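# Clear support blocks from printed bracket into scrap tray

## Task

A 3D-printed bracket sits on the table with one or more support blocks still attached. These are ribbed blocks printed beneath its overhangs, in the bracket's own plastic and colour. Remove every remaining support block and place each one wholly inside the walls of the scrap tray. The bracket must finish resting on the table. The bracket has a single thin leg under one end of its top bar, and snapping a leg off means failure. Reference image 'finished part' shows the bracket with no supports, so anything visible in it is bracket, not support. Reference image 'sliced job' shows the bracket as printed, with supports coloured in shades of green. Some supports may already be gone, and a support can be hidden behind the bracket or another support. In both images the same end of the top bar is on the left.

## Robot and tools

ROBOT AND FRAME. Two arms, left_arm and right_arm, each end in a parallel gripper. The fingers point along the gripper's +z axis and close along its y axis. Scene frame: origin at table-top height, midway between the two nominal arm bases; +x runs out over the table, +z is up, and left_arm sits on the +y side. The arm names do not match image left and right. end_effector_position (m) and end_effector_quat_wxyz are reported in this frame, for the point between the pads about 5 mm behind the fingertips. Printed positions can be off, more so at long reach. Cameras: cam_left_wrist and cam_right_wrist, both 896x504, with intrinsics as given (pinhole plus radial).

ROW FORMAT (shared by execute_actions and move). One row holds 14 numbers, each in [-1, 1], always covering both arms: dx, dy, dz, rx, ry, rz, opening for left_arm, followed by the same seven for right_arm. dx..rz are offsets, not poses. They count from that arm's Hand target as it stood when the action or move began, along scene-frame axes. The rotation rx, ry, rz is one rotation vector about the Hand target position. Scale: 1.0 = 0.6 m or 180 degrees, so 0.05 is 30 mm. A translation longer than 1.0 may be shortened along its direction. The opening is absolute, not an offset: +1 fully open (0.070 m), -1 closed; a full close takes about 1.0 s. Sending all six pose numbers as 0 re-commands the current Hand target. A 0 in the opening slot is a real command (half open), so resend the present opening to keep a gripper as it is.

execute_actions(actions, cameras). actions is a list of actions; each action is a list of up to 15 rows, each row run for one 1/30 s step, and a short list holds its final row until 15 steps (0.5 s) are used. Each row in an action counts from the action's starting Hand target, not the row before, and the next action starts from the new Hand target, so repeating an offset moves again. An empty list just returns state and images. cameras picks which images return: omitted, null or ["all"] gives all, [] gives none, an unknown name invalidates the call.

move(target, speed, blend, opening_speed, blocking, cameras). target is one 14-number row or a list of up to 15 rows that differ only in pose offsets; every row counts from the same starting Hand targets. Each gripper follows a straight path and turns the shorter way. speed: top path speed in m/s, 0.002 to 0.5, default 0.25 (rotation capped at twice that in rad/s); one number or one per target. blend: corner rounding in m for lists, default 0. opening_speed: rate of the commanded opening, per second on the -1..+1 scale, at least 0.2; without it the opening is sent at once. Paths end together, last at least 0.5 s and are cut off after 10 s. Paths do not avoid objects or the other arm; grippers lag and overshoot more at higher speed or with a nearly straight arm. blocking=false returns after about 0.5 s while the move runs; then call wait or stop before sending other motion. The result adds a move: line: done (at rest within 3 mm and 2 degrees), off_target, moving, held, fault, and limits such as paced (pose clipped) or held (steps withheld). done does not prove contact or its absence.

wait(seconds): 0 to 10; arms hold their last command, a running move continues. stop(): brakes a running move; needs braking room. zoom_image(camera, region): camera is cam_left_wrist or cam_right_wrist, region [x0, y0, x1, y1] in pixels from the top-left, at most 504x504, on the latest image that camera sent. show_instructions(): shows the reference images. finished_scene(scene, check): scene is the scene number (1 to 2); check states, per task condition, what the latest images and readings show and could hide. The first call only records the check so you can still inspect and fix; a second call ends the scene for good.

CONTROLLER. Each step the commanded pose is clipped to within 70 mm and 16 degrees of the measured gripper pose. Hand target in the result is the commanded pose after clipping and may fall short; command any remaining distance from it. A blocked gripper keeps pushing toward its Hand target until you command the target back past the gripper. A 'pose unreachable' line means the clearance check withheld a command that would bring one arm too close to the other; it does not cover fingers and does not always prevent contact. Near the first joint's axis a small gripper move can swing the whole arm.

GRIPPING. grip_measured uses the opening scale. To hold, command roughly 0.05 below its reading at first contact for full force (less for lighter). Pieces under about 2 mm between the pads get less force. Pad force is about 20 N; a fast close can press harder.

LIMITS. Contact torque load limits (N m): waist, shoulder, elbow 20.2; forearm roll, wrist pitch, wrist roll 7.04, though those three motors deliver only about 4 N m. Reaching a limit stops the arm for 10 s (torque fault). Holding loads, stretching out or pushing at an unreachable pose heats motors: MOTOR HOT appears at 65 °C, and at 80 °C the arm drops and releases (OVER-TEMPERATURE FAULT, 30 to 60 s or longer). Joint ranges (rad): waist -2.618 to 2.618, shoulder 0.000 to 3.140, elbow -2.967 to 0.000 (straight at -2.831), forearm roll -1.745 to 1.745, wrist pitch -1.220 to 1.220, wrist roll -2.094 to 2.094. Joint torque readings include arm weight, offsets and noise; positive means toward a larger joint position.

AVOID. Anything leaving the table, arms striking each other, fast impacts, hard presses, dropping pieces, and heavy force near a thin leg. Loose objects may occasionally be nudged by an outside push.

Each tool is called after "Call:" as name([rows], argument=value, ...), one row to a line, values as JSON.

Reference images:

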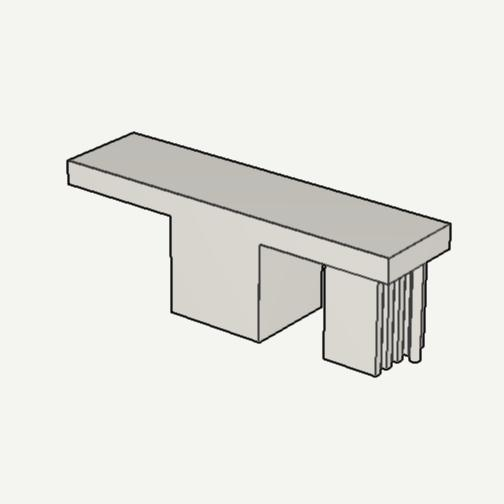

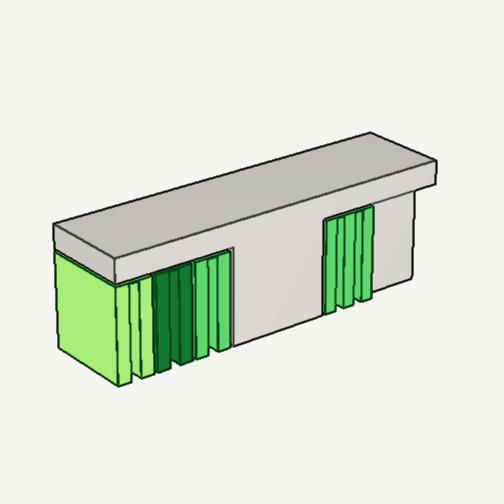

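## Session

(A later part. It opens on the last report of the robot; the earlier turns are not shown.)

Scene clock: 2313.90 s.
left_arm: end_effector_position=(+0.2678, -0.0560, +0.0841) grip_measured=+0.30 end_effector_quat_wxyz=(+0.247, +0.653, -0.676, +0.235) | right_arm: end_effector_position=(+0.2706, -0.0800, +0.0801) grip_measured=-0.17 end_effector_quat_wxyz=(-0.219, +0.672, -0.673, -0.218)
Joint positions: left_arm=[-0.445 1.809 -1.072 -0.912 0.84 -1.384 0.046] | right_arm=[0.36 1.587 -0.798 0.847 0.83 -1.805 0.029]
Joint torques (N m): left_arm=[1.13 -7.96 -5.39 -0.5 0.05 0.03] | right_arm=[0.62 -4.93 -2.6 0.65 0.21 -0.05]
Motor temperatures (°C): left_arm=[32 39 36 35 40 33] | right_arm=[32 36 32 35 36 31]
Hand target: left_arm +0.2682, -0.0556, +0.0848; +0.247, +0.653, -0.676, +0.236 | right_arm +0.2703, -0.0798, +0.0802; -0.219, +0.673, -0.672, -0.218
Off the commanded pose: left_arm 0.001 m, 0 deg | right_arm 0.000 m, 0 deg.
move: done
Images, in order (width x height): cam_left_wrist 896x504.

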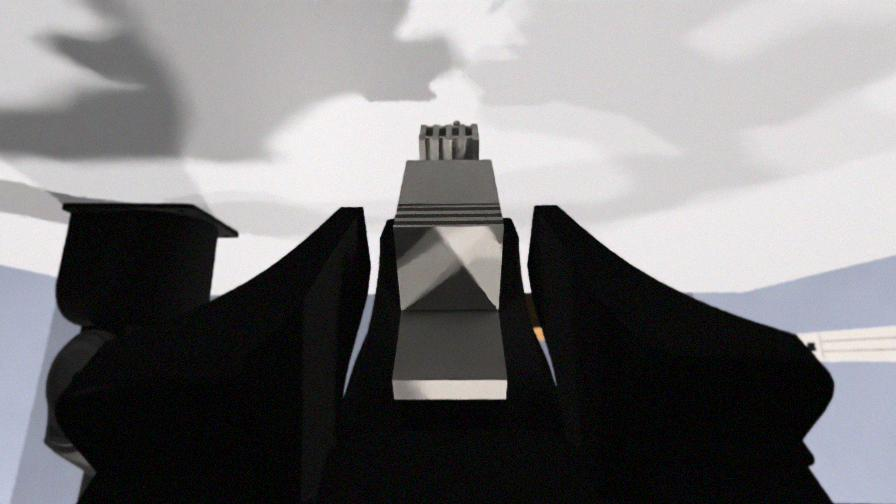

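Call:
move(target=[-0.0002,-0.0062,0.003,0,0,0,-0.35,0,0,0,0,0,0,-0.35], speed=0.1, opening_speed=0.5, cameras=["cam_left_wrist"])

Scene clock: 2325.07 s.
left_arm: end_effector_position=(+0.2680, -0.0593, +0.0867) grip_measured=-0.19 end_effector_quat_wxyz=(+0.247, +0.653, -0.676, +0.236) | right_arm: end_effector_position=(+0.2706, -0.0800, +0.0801) grip_measured=-0.17 end_effector_quat_wxyz=(-0.219, +0.672, -0.673, -0.218)
Joint positions: left_arm=[-0.454 1.808 -1.084 -0.905 0.84 -1.401 0.028] | right_arm=[0.36 1.587 -0.798 0.847 0.83 -1.805 0.029]
Joint torques (N m): left_arm=[0.37 -5.95 -5.28 -0.78 -0.64 0.08] | right_arm=[0.6 -5.07 -2.61 0.66 0.52 -0.04]
Motor temperatures (°C): left_arm=[32 39 36 35 38 33] | right_arm=[32 36 32 35 36 31]
Hand target: left_arm +0.2682, -0.0593, +0.0866; +0.246, +0.653, -0.676, +0.236 | right_arm +0.2703, -0.0798, +0.0802; -0.219, +0.673, -0.672, -0.218
Off the commanded pose: left_arm 0.000 m, 0 deg | right_arm 0.000 m, 0 deg.
move: done
Images, in order (width x height): cam_left_wrist 896x504.

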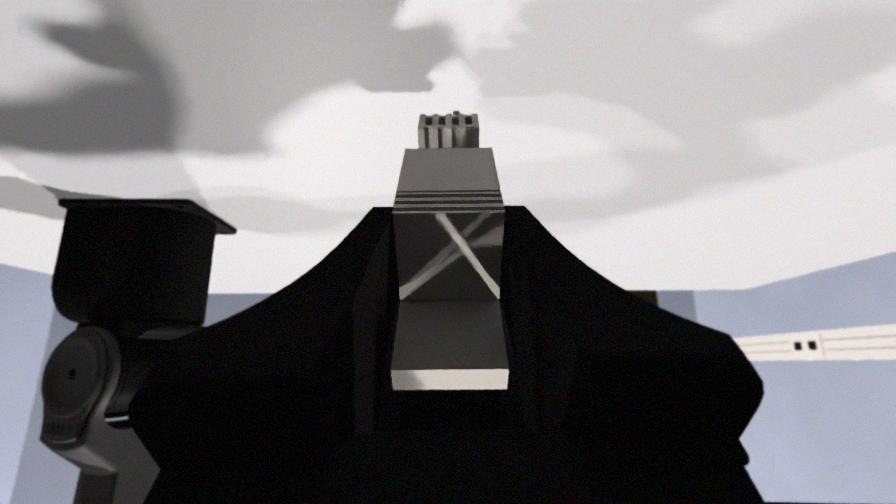

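Call:
move(target=[0,0,0,-0.0014,-0.0429,-0.0511,-0.35,0,0,0,0,0,0,-0.35], speed=0.2)

Scene clock: 2331.80 s.
left_arm: end_effector_position=(+0.2691, -0.0585, +0.0863) grip_measured=-0.19 end_effector_quat_wxyz=(-0.218, -0.579, +0.741, -0.261) | right_arm: end_effector_position=(+0.2698, -0.0799, +0.0802) grip_measured=-0.17 end_effector_quat_wxyz=(-0.218, +0.672, -0.672, -0.220)
Joint positions: left_arm=[-0.453 1.808 -1.084 -0.902 0.836 -1.192 0.028] | right_arm=[0.36 1.587 -0.798 0.847 0.834 -1.805 0.029]
Joint torques (N m): left_arm=[-2.11 -7.69 -6.4 -1.66 0.78 0.12] | right_arm=[0.6 -5.72 -2.82 0.8 -0.27 -0.03]
Motor temperatures (°C): left_arm=[32 39 37 35 38 33] | right_arm=[32 36 32 35 38 31]
Hand target: left_arm +0.2682, -0.0593, +0.0866; -0.220, -0.579, +0.741, -0.260 | right_arm +0.2703, -0.0798, +0.0802; -0.219, +0.673, -0.672, -0.218
Off the commanded pose: left_arm 0.001 m, 0 deg | right_arm 0.001 m, 0 deg.
move: done

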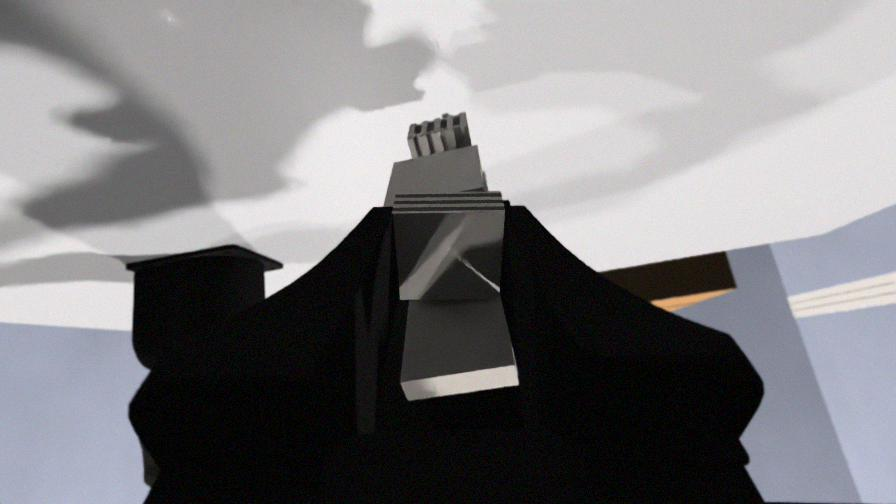

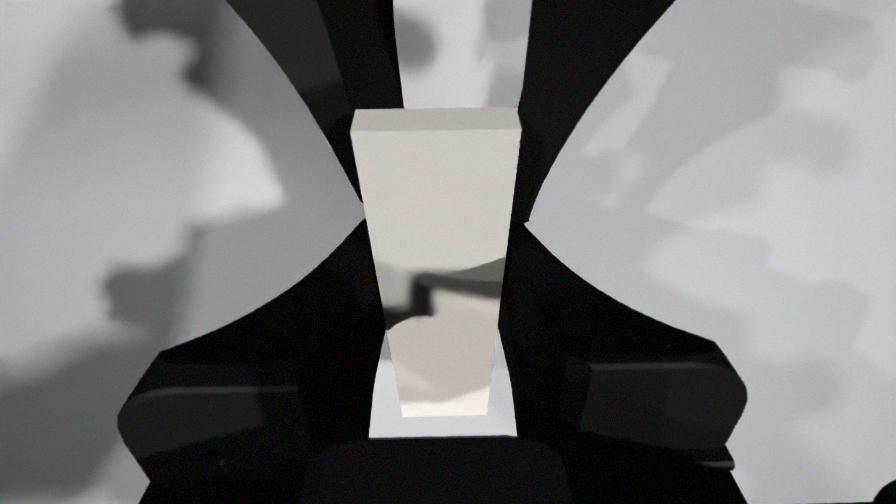

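Call:
move([
  [0.0007,0.0292,0.019,0,0,0,-0.35,0,0,0,0,0,0,-0.35],
  [0.0025,0.1355,0.1468,0,0,0,-0.35,0,0,0,0,0,0,-0.35],
  [-0.002,0.5288,0.0223,0.188,-0.1403,-0.367,-0.35,0,0,0,0,0,0,-0.35],
  [-0.002,0.5288,-0.086,0.188,-0.1403,-0.367,-0.35,0,0,0,0,0,0,-0.35],
], speed=[0.12,0.22,0.25,0.12], blend=[0.01,0.03,0.03,0], cameras=["cam_left_wrist"])

Scene clock: 2350.33 s.
left_arm: end_effector_position=(+0.2587, +0.2578, +0.0328) grip_measured=-0.19 end_effector_quat_wxyz=(-0.010, -0.063, +0.998, -0.001) | right_arm: end_effector_position=(+0.2705, -0.0800, +0.0802) grip_measured=-0.17 end_effector_quat_wxyz=(-0.219, +0.672, -0.673, -0.218)
Joint positions: left_arm=[0.129 1.685 -0.899 -0.001 0.892 -0.004 0.028] | right_arm=[0.36 1.587 -0.798 0.847 0.831 -1.805 0.029]
Joint torques (N m): left_arm=[-0.58 -6.69 -5.27 -0.26 -0.14 0.18] | right_arm=[0.67 -6.6 -2.47 0.51 0.25 -0.01]
Motor temperatures (°C): left_arm=[33 39 36 37 42 33] | right_arm=[32 36 33 36 40 31]
Hand target: left_arm +0.2594, +0.2576, +0.0335; -0.009, -0.063, +0.998, -0.001 | right_arm +0.2703, -0.0798, +0.0802; -0.219, +0.673, -0.672, -0.218
Off the commanded pose: left_arm 0.009 m, 1 deg | right_arm 0.000 m, 0 deg.
move: off_target (left_arm)
Images, in order (width x height): cam_left_wrist 896x504.

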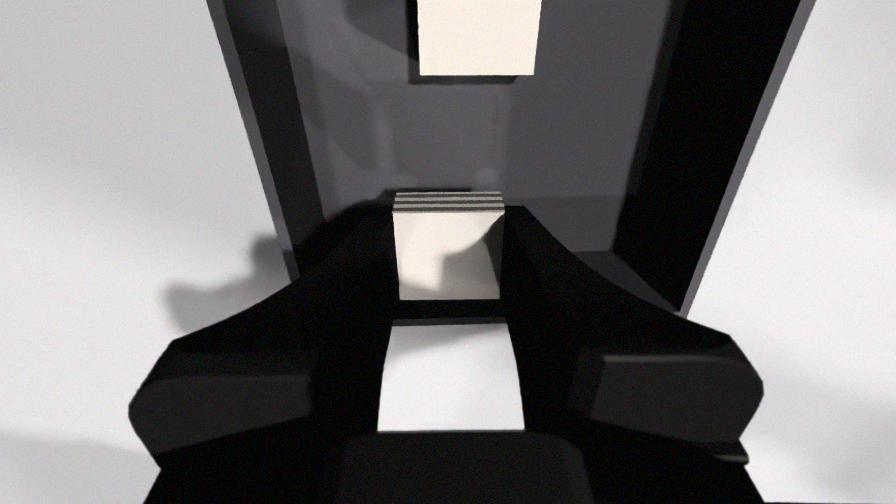

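Call:
move([
  [0.0115,0,-0.02,0,0,0,-0.35,0,0,0,0,0,0,-0.35],
  [0.0115,0,-0.0375,0,0,0,-0.35,0,0,0,0,0,0,-0.35],
  [0.0115,0,-0.0405,0,0,0,-0.35,0,0,0,0,0,0,-0.35],
], speed=[0.1,0.08,0.03], cameras=["cam_left_wrist"])

Call:
move(target=[0,0,0.001,0,0,0,0.05,0,0,0,0,0,0,-0.35], speed=0.05, opening_speed=0.6, cameras=["cam_left_wrist"])

Scene clock: 2362.77 s.
left_arm: end_effector_position=(+0.2677, +0.2576, +0.0107) grip_measured=-0.19 end_effector_quat_wxyz=(-0.006, -0.062, +0.998, -0.001) | right_arm: end_effector_position=(+0.2705, -0.0800, +0.0802) grip_measured=-0.17 end_effector_quat_wxyz=(-0.219, +0.672, -0.673, -0.218)
Joint positions: left_arm=[0.125 1.757 -0.89 -0.002 0.803 -0.005 0.028] | right_arm=[0.36 1.587 -0.798 0.847 0.831 -1.805 0.029]
Joint torques (N m): left_arm=[-0.4 -0.26 -1.12 -0.23 -0.8 0.12] | right_arm=[0.69 -6.63 -2.48 0.53 0.24 -0.02]
Motor temperatures (°C): left_arm=[32 39 36 37 39 33] | right_arm=[32 36 32 35 39 31]
Hand target: left_arm +0.2666, +0.2574, +0.0093; -0.009, -0.062, +0.998, -0.001 | right_arm +0.2703, -0.0798, +0.0802; -0.219, +0.673, -0.672, -0.218
Off the commanded pose: left_arm 0.002 m, 0 deg | right_arm 0.000 m, 0 deg.
move: done
Images, in order (width x height): cam_left_wrist 896x504.

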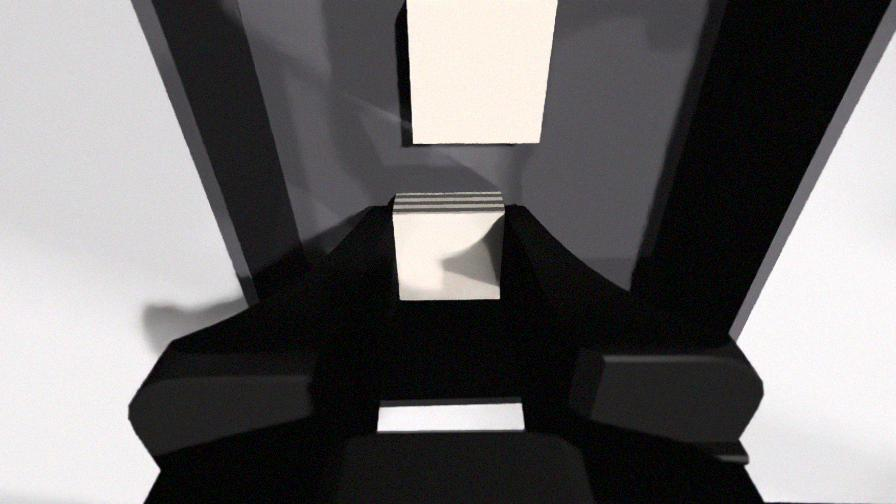

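Scene clock: 2363.63 s.
left_arm: end_effector_position=(+0.2662, +0.2574, +0.0094) grip_measured=+0.05 end_effector_quat_wxyz=(-0.009, -0.062, +0.998, -0.001) | right_arm: end_effector_position=(+0.2705, -0.0800, +0.0802) grip_measured=-0.17 end_effector_quat_wxyz=(-0.219, +0.672, -0.673, -0.218)
Joint positions: left_arm=[0.125 1.76 -0.887 -0.002 0.804 -0.005 0.037] | right_arm=[0.36 1.587 -0.798 0.847 0.831 -1.805 0.029]
Joint torques (N m): left_arm=[-0.01 -6.98 -5.03 0.04 -0.13 0.18] | right_arm=[0.68 -6.6 -2.48 0.53 0.24 -0.02]
Motor temperatures (°C): left_arm=[32 39 36 37 39 33] | right_arm=[32 36 32 35 39 31]
Hand target: left_arm +0.2666, +0.2574, +0.0099; -0.009, -0.063, +0.998, -0.001 | right_arm +0.2703, -0.0798, +0.0802; -0.219, +0.673, -0.672, -0.218
Off the commanded pose: left_arm 0.001 m, 0 deg | right_arm 0.000 m, 0 deg.
move: done
Images, in order (width x height): cam_left_wrist 896x504.

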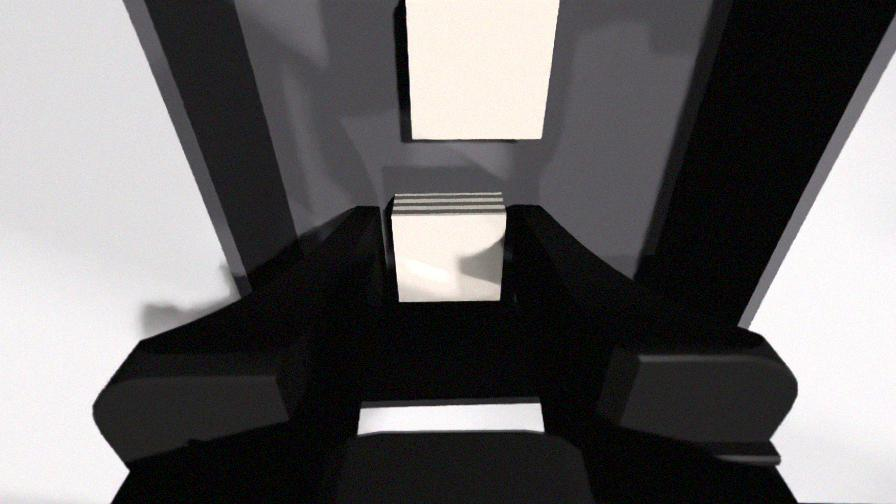

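Call:
move([
  [0,0,0.18,0,0,0,0.2,-0.0505,-0.0337,-0.0337,-0.2802,-0.0494,0.1036,-0.35],
  [0,0.05,0.23,0,0,0,0.2,-0.0505,-0.0337,-0.087,-0.2802,-0.0494,0.1036,-0.35],
], speed=[0.2,0.1], blend=[0.01,0])

Scene clock: 2402.23 s.
left_arm: end_effector_position=(+0.2640, +0.2891, +0.1474) grip_measured=+0.20 end_effector_quat_wxyz=(+0.047, -0.066, +0.997, +0.008) | right_arm: end_effector_position=(+0.2408, -0.0983, +0.0278) grip_measured=-0.17 end_effector_quat_wxyz=(+0.071, +0.811, -0.571, +0.109)
Joint positions: left_arm=[0.236 1.482 -1.149 0.001 1.231 0.096 0.042] | right_arm=[0.953 1.81 -1.016 -0.261 1.019 -0.824 0.029]
Joint torques (N m): left_arm=[-0.63 -3.68 -5.07 -0.2 -0.24 0.02] | right_arm=[-0.64 -7.96 -3.17 -0.31 0.31 0.01]
Motor temperatures (°C): left_arm=[32 39 36 35 36 33] | right_arm=[32 37 32 35 37 31]
Hand target: left_arm +0.2641, +0.2887, +0.1473; -0.009, -0.065, +0.998, +0.000 | right_arm +0.2412, -0.0982, +0.0285; +0.070, +0.811, -0.571, +0.110
Off the commanded pose: left_arm 0.003 m, 6 deg | right_arm 0.002 m, 1 deg.
joint sent to its limit (left arm) — joint 5 (wrist pitch), upper limit. The joint targets are off in orientation, not in position.
move: off_target (left_arm)

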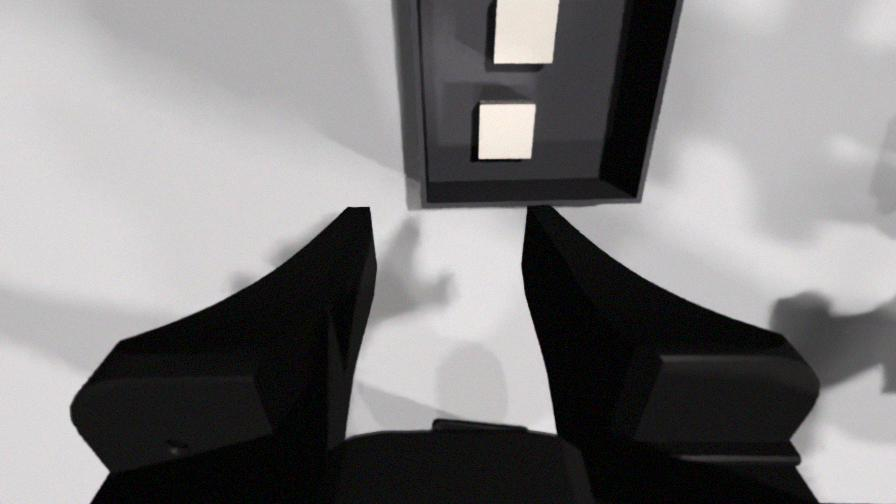

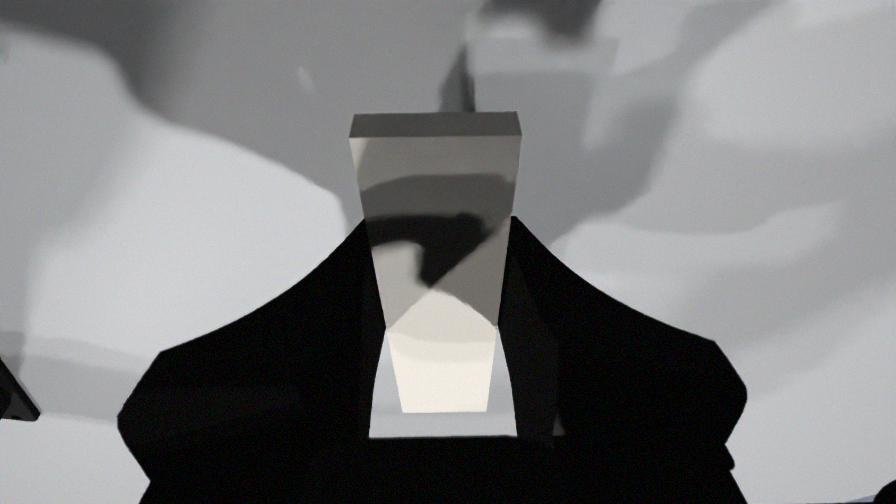

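Call:
move([
  [0,0.0,0.05,0.03,0,0,0.2,0,0,0,-0.0157,-0.0057,0,-0.35],
  [0,0.0,0.05,0.03,0,0,0.2,0,0,-0.0067,-0.0157,-0.0057,0,-0.35],
], speed=[0.1,0.03])

Scene clock: 2418.40 s.
left_arm: end_effector_position=(+0.2637, +0.2894, +0.1770) grip_measured=+0.20 end_effector_quat_wxyz=(+0.094, -0.062, +0.992, +0.055) | right_arm: end_effector_position=(+0.2414, -0.0978, +0.0245) grip_measured=-0.17 end_effector_quat_wxyz=(+0.084, +0.808, -0.569, +0.131)
Joint positions: left_arm=[0.167 1.39 -1.159 0.096 1.231 0.012 0.042] | right_arm=[0.982 1.843 -1.034 -0.302 1.045 -0.771 0.029]
Joint torques (N m): left_arm=[0.43 -3.11 -5.57 -0.16 -0.23 0.17] | right_arm=[0.61 -7.13 -1.65 -0.38 0.12 0.06]
Motor temperatures (°C): left_arm=[32 38 36 35 36 33] | right_arm=[32 38 32 34 37 31]
Hand target: left_arm +0.2639, +0.2893, +0.1773; -0.007, -0.067, +0.997, +0.048 | right_arm +0.2411, -0.0981, +0.0244; +0.085, +0.808, -0.569, +0.131
Off the commanded pose: left_arm 0.001 m, 11 deg | right_arm 0.000 m, 0 deg.
joint sent to its limit (left arm) — joint 5 (wrist pitch), upper limit. The joint targets are off in orientation, not in position.
move: off_target (left_arm)

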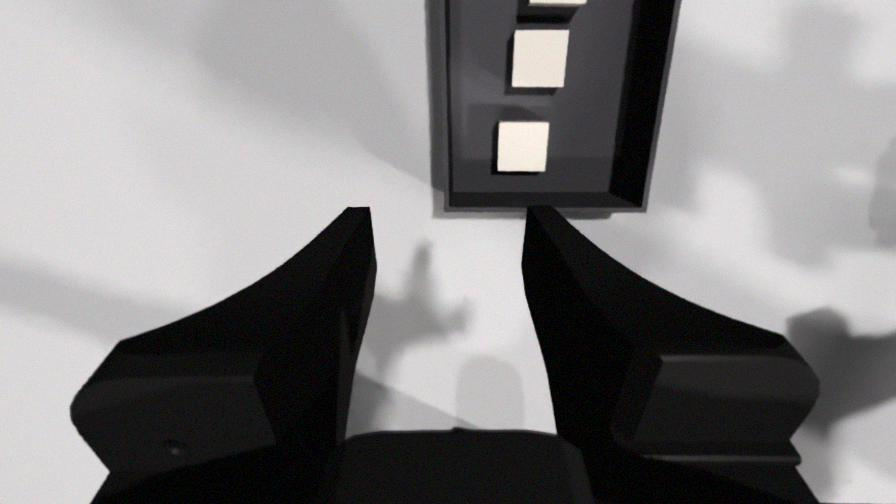

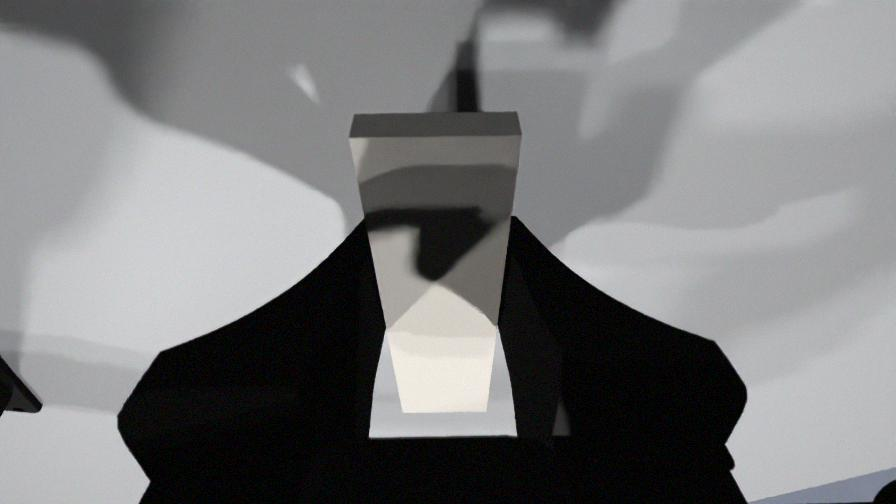

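Call:
wait(seconds=0.1)

Scene clock: 2453.10 s.
left_arm: end_effector_position=(+0.2637, +0.2894, +0.1768) grip_measured=+0.20 end_effector_quat_wxyz=(+0.093, -0.062, +0.992, +0.055) | right_arm: end_effector_position=(+0.2412, -0.0981, +0.0244) grip_measured=-0.17 end_effector_quat_wxyz=(+0.085, +0.808, -0.569, +0.131)
Joint positions: left_arm=[0.167 1.391 -1.159 0.096 1.231 0.012 0.042] | right_arm=[0.982 1.843 -1.033 -0.302 1.045 -0.771 0.029]
Joint torques (N m): left_arm=[1.1 -3.14 -5.12 -0.14 -0.11 0.17] | right_arm=[0.69 -8.2 -2.1 -0.09 0.26 -0.06]
Motor temperatures (°C): left_arm=[32 37 36 35 36 33] | right_arm=[32 39 32 34 37 31]
Hand target: left_arm +0.2639, +0.2893, +0.1773; -0.007, -0.067, +0.997, +0.048 | right_arm +0.2411, -0.0981, +0.0244; +0.085, +0.808, -0.569, +0.131
Tool commands: left_gripper/opening=+0.2 right_gripper/opening=-0.35
Off the commanded pose: left_arm 0.001 m, 11 deg | right_arm 0.000 m, 0 deg.
wait: 0.10 s; at rest from the start

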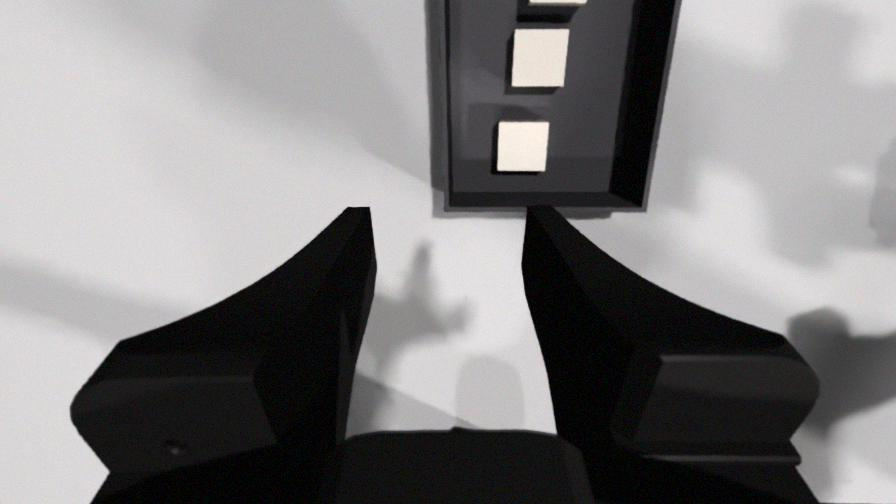

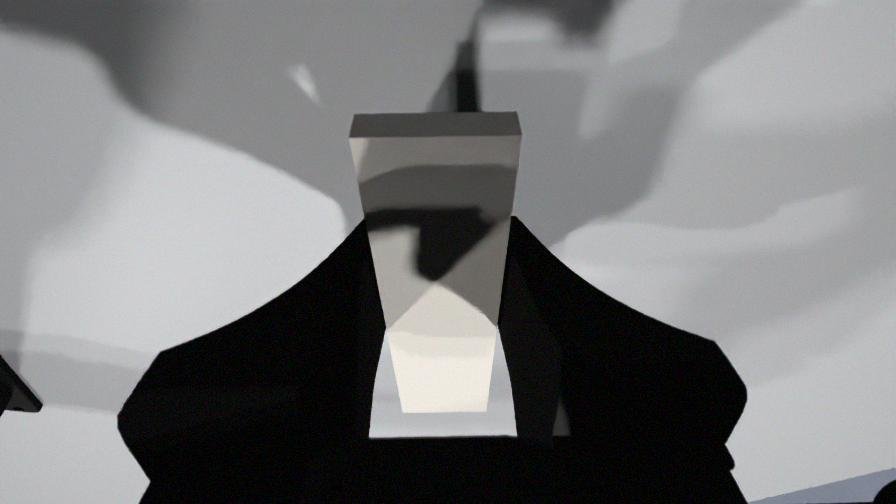

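Call:
move(target=[0,0,0,0,0,0,0.2,0,0,-0.0033,0,0,0,-0.35], speed=0.02, cameras=["cam_right_wrist"])

Call:
move(target=[0,0,0,0,0,0,0.2,0,0,-0.0017,0,0,0,-0.35], speed=0.02, cameras=["cam_right_wrist"])

Call:
move(target=[0,0,0,0,0,0,0.2,0,0,-0.0017,0,0,0,-0.35], speed=0.02, cameras=["cam_right_wrist"])

Scene clock: 2458.23 s.
left_arm: end_effector_position=(+0.2638, +0.2894, +0.1764) grip_measured=+0.20 end_effector_quat_wxyz=(+0.093, -0.062, +0.992, +0.055) | right_arm: end_effector_position=(+0.2412, -0.0979, +0.0231) grip_measured=-0.17 end_effector_quat_wxyz=(+0.084, +0.808, -0.569, +0.131)
Joint positions: left_arm=[0.167 1.392 -1.159 0.096 1.231 0.012 0.042] | right_arm=[0.982 1.845 -1.03 -0.303 1.039 -0.769 0.029]
Joint torques (N m): left_arm=[0.94 -5.2 -5.51 -0.13 -0.09 0.15] | right_arm=[0.59 -5.52 -1.92 -0.35 -0.14 0.12]
Motor temperatures (°C): left_arm=[32 37 36 35 36 33] | right_arm=[32 39 32 34 36 31]
Hand target: left_arm +0.2639, +0.2893, +0.1773; -0.007, -0.067, +0.997, +0.048 | right_arm +0.2411, -0.0981, +0.0225; +0.085, +0.808, -0.569, +0.131
Off the commanded pose: left_arm 0.001 m, 11 deg | right_arm 0.001 m, 0 deg.
joint sent to its limit (left arm) — joint 5 (wrist pitch), upper limit. The joint targets are off in orientation, not in position.
move: off_target (left_arm)
Images, in order (width x height): cam_right_wrist 896x504.

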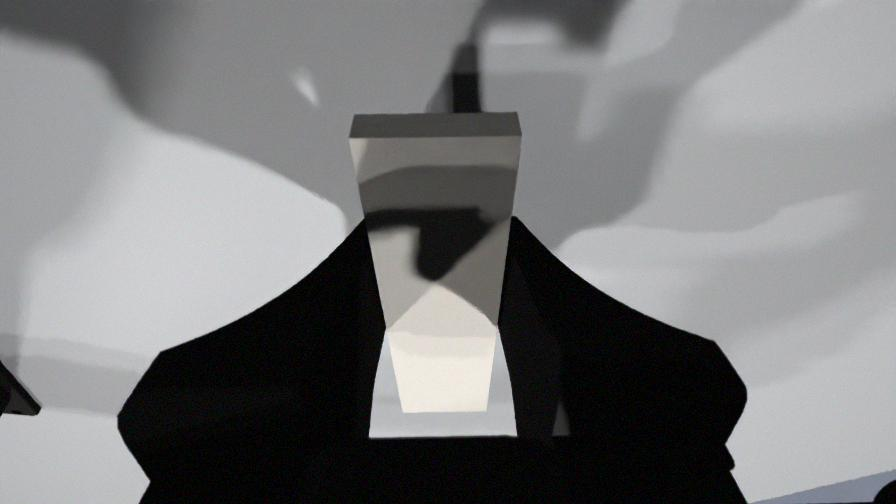

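Scene clock: 2458.93 s.
left_arm: end_effector_position=(+0.2638, +0.2894, +0.1764) grip_measured=+0.20 end_effector_quat_wxyz=(+0.093, -0.062, +0.992, +0.055) | right_arm: end_effector_position=(+0.2413, -0.0980, +0.0226) grip_measured=-0.17 end_effector_quat_wxyz=(+0.084, +0.807, -0.569, +0.131)
Joint positions: left_arm=[0.167 1.392 -1.159 0.096 1.231 0.012 0.042] | right_arm=[0.982 1.846 -1.029 -0.304 1.037 -0.768 0.029]
Joint torques (N m): left_arm=[0.83 -5.21 -5.81 -0.13 -0.09 0.13] | right_arm=[0.41 -1.86 -0.56 0.13 -1.13 0.15]
Motor temperatures (°C): left_arm=[32 37 36 35 36 33] | right_arm=[32 39 32 34 37 31]
Hand target: left_arm +0.2639, +0.2893, +0.1773; -0.007, -0.067, +0.997, +0.048 | right_arm +0.2411, -0.0980, +0.0214; +0.085, +0.808, -0.569, +0.131
Off the commanded pose: left_arm 0.001 m, 11 deg | right_arm 0.001 m, 0 deg.
joint sent to its limit (left arm) — joint 5 (wrist pitch), upper limit. The joint targets are off in orientation, not in position.
move: off_target (left_arm)
Images, in order (width x height): cam_right_wrist 896x504.

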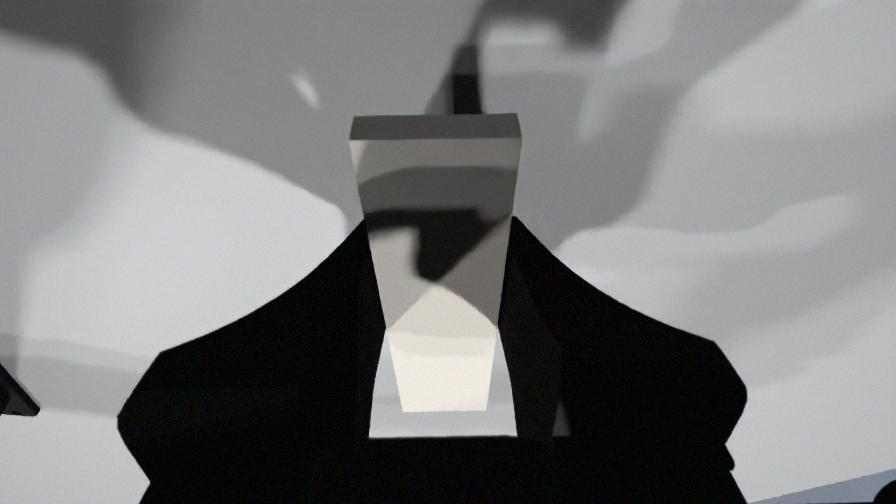

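Scene clock: 2459.67 s.
left_arm: end_effector_position=(+0.2638, +0.2894, +0.1764) grip_measured=+0.20 end_effector_quat_wxyz=(+0.093, -0.062, +0.992, +0.055) | right_arm: end_effector_position=(+0.2418, -0.0979, +0.0214) grip_measured=-0.17 end_effector_quat_wxyz=(+0.083, +0.808, -0.568, +0.132)
Joint positions: left_arm=[0.167 1.392 -1.159 0.096 1.231 0.012 0.042] | right_arm=[0.982 1.848 -1.027 -0.307 1.031 -0.767 0.029]
Joint torques (N m): left_arm=[0.73 -4.53 -6.13 -0.13 -0.09 0.11] | right_arm=[0.64 1.12 1.16 2.3 -1.65 0.12]
Motor temperatures (°C): left_arm=[32 37 36 35 35 33] | right_arm=[32 38 32 34 37 31]
Hand target: left_arm +0.2639, +0.2893, +0.1773; -0.007, -0.067, +0.997, +0.048 | right_arm +0.2411, -0.0980, +0.0204; +0.085, +0.808, -0.569, +0.131
Off the commanded pose: left_arm 0.001 m, 11 deg | right_arm 0.001 m, 0 deg.
joint sent to its limit (left arm) — joint 5 (wrist pitch), upper limit. The joint targets are off in orientation, not in position.
move: off_target (left_arm)
Images, in order (width x height): cam_right_wrist 896x504.

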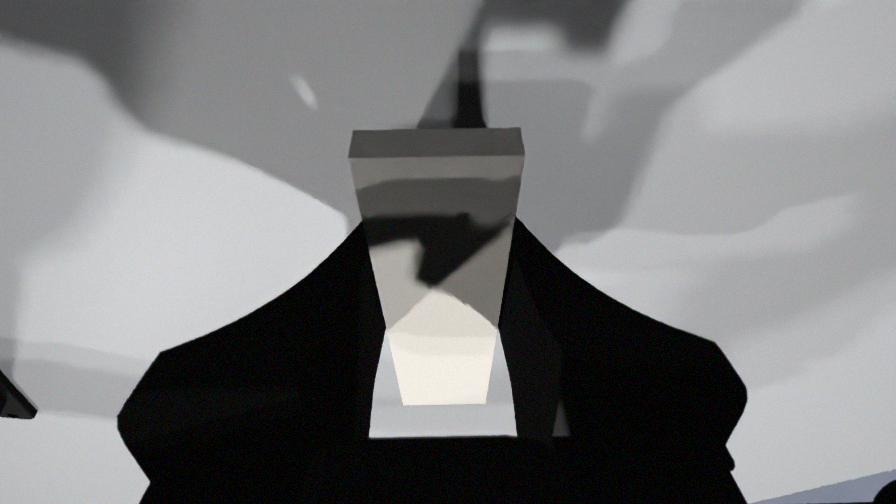

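Call:
move(target=[0,0,0,0,0,0,0.2,0,0,0.0012,0,0,0,-0.35], speed=0.02, cameras=["cam_right_wrist"])

Call:
move(target=[0,0,0,0,0,0,0.2,0,0,0,0,0,0,0.05], speed=0.02, opening_speed=0.4, cameras=["cam_right_wrist"])

Scene clock: 2465.73 s.
left_arm: end_effector_position=(+0.2637, +0.2894, +0.1767) grip_measured=+0.20 end_effector_quat_wxyz=(+0.093, -0.062, +0.992, +0.055) | right_arm: end_effector_position=(+0.2410, -0.0985, +0.0204) grip_measured=-0.17 end_effector_quat_wxyz=(+0.086, +0.808, -0.569, +0.131)
Joint positions: left_arm=[0.167 1.391 -1.159 0.096 1.231 0.012 0.042] | right_arm=[0.982 1.851 -1.027 -0.304 1.032 -0.767 0.029]
Joint torques (N m): left_arm=[-0.52 -4.19 -6.26 -0.15 -0.09 0.03] | right_arm=[-0.89 -3.73 0.32 0.97 0.21 -0.09]
Motor temperatures (°C): left_arm=[32 37 36 35 35 33] | right_arm=[32 38 32 35 37 31]
Hand target: left_arm +0.2639, +0.2893, +0.1773; -0.007, -0.067, +0.997, +0.048 | right_arm +0.2411, -0.0981, +0.0211; +0.085, +0.808, -0.569, +0.131
Off the commanded pose: left_arm 0.001 m, 11 deg | right_arm 0.001 m, 0 deg.
joint sent to its limit (left arm) — joint 5 (wrist pitch), upper limit. The joint targets are off in orientation, not in position.
move: off_target (left_arm)
Images, in order (width x height): cam_right_wrist 896x504.

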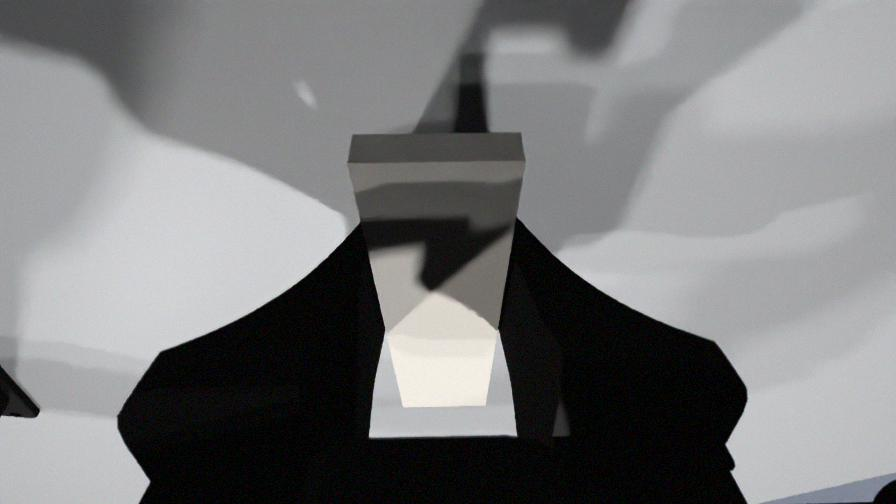

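Scene clock: 2470.97 s.
left_arm: end_effector_position=(+0.2637, +0.2894, +0.1767) grip_measured=+0.20 end_effector_quat_wxyz=(+0.093, -0.062, +0.992, +0.055) | right_arm: end_effector_position=(+0.2410, -0.0983, +0.0210) grip_measured=+0.05 end_effector_quat_wxyz=(+0.085, +0.807, -0.569, +0.131)
Joint positions: left_arm=[0.167 1.391 -1.159 0.096 1.231 0.012 0.042] | right_arm=[0.982 1.85 -1.027 -0.304 1.033 -0.767 0.037]
Joint torques (N m): left_arm=[0.63 -5.19 -5.34 -0.08 -0.09 0.04] | right_arm=[0.69 -8.1 -3.69 -0.37 0 0.11]
Motor temperatures (°C): left_arm=[32 37 36 35 35 33] | right_arm=[32 38 32 35 37 31]
Hand target: left_arm +0.2639, +0.2893, +0.1773; -0.007, -0.067, +0.997, +0.048 | right_arm +0.2411, -0.0980, +0.0211; +0.085, +0.808, -0.569, +0.131
Off the commanded pose: left_arm 0.001 m, 11 deg | right_arm 0.000 m, 0 deg.
joint sent to its limit (left arm) — joint 5 (wrist pitch), upper limit. The joint targets are off in orientation, not in position.
move: off_target (left_arm)
Images, in order (width x height): cam_right_wrist 896x504.

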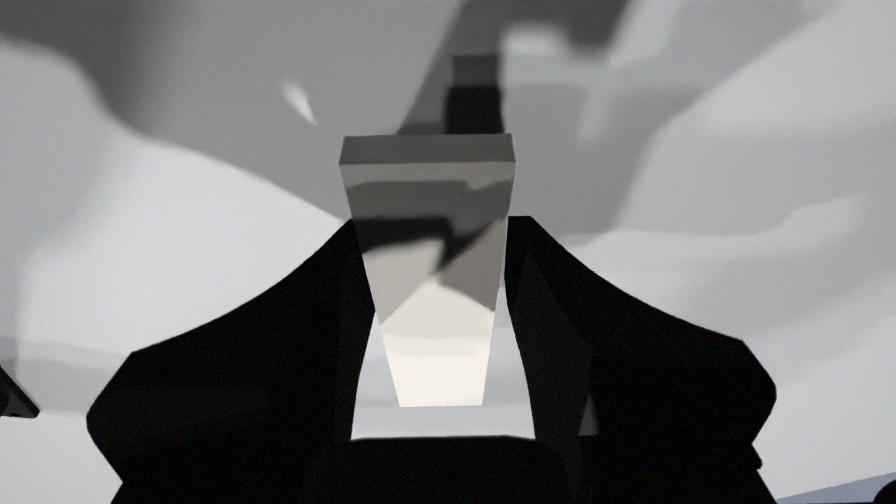

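Call:
move(target=[0,0,0,0,0,0,0.2,0,0,0,0,0,0,0.25], speed=0.02, opening_speed=0.4, cameras=["cam_right_wrist"])

Call:
move(target=[0,0,0,0,0,0,0.2,-0.0192,0.0477,0.159,0,0,0,0.25], speed=0.06, cameras=["cam_right_wrist"])

Scene clock: 2489.07 s.
left_arm: end_effector_position=(+0.2637, +0.2894, +0.1767) grip_measured=+0.20 end_effector_quat_wxyz=(+0.093, -0.062, +0.992, +0.055) | right_arm: end_effector_position=(+0.2410, -0.0983, +0.0210) grip_measured=+0.25 end_effector_quat_wxyz=(+0.085, +0.807, -0.569, +0.131)
Joint positions: left_arm=[0.167 1.391 -1.159 0.096 1.231 0.012 0.042] | right_arm=[0.982 1.85 -1.027 -0.304 1.033 -0.767 0.044]
Joint torques (N m): left_arm=[0.49 -5.19 -5.61 -0.01 -0.09 0.11] | right_arm=[0.65 -8.08 -3.67 -0.34 0.03 0.11]
Motor temperatures (°C): left_arm=[32 37 37 35 35 33] | right_arm=[32 38 32 35 37 31]
Hand target: left_arm +0.2639, +0.2893, +0.1773; -0.007, -0.067, +0.997, +0.048 | right_arm +0.2411, -0.0980, +0.0211; +0.085, +0.808, -0.569, +0.131
Off the commanded pose: left_arm 0.001 m, 11 deg | right_arm 0.000 m, 0 deg.
joint sent to its limit (left arm) — joint 5 (wrist pitch), upper limit. The joint targets are off in orientation, not in position.
move: off_target (left_arm)
Images, in order (width x height): cam_right_wrist 896x504.

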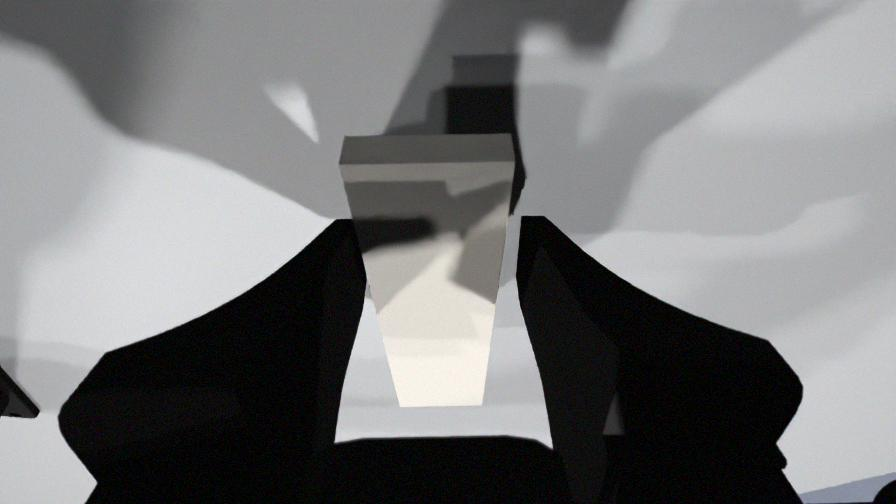

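Scene clock: 2491.00 s.
left_arm: end_effector_position=(+0.2637, +0.2894, +0.1767) grip_measured=+0.20 end_effector_quat_wxyz=(+0.093, -0.062, +0.992, +0.055) | right_arm: end_effector_position=(+0.2304, -0.0703, +0.1174) grip_measured=+0.25 end_effector_quat_wxyz=(-0.002, +0.817, -0.564, +0.121)
Joint positions: left_arm=[0.167 1.391 -1.159 0.096 1.231 0.012 0.042] | right_arm=[1.053 1.622 -1.163 -0.258 1.224 -0.805 0.044]
Joint torques (N m): left_arm=[0.24 -5.18 -5.54 0.02 -0.09 0.12] | right_arm=[0.35 -5.5 -4.05 -0.14 0.08 -0.04]
Motor temperatures (°C): left_arm=[32 37 37 35 35 33] | right_arm=[32 38 32 35 36 31]
Hand target: left_arm +0.2639, +0.2893, +0.1773; -0.007, -0.067, +0.997, +0.048 | right_arm +0.2302, -0.0699, +0.1174; +0.085, +0.807, -0.570, +0.130
Off the commanded pose: left_arm 0.001 m, 11 deg | right_arm 0.001 m, 10 deg.
joint sent to its limit (left arm) — joint 5 (wrist pitch), upper limit. The joint targets are off in orientation, not in position.
joint sent to its limit (right arm) — joint 5 (wrist pitch), upper limit. The joint targets are off in orientation, not in position.
move: off_target (left_arm, right_arm)
Images, in order (width x height): cam_right_wrist 896x504.

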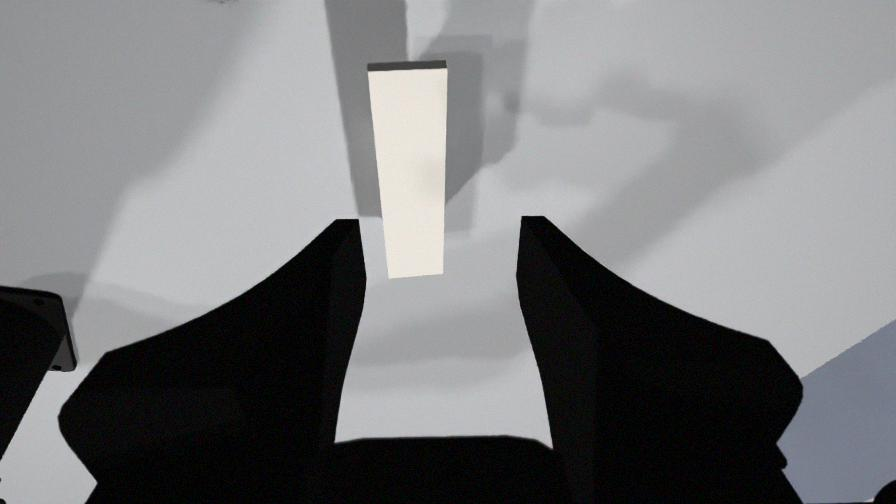

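Call:
finished_scene(scene=1, check="Left wrist image shows three white blocks upright inside the dark tray, all within walls. Right wrist image shows bracket standing on table, released, gripper clear above. Bracket was set down gently with slight contact; thin leg at right end not directly visible in last image, but it only lightly touched the table. No supports seen left on bracket in previous looks (L1, L2, R1 removed).")

This call ended nothing. Check each condition that your pictures could not show: look closer or test it, and mend what is not met. Then call finished_scene again.

Call:
finished_scene(scene=1, check="Three blocks in tray inside walls (left camera). Bracket released and standing on the table (right camera). Thin leg not broken as far as seen.")

The scene is finished: the task was done.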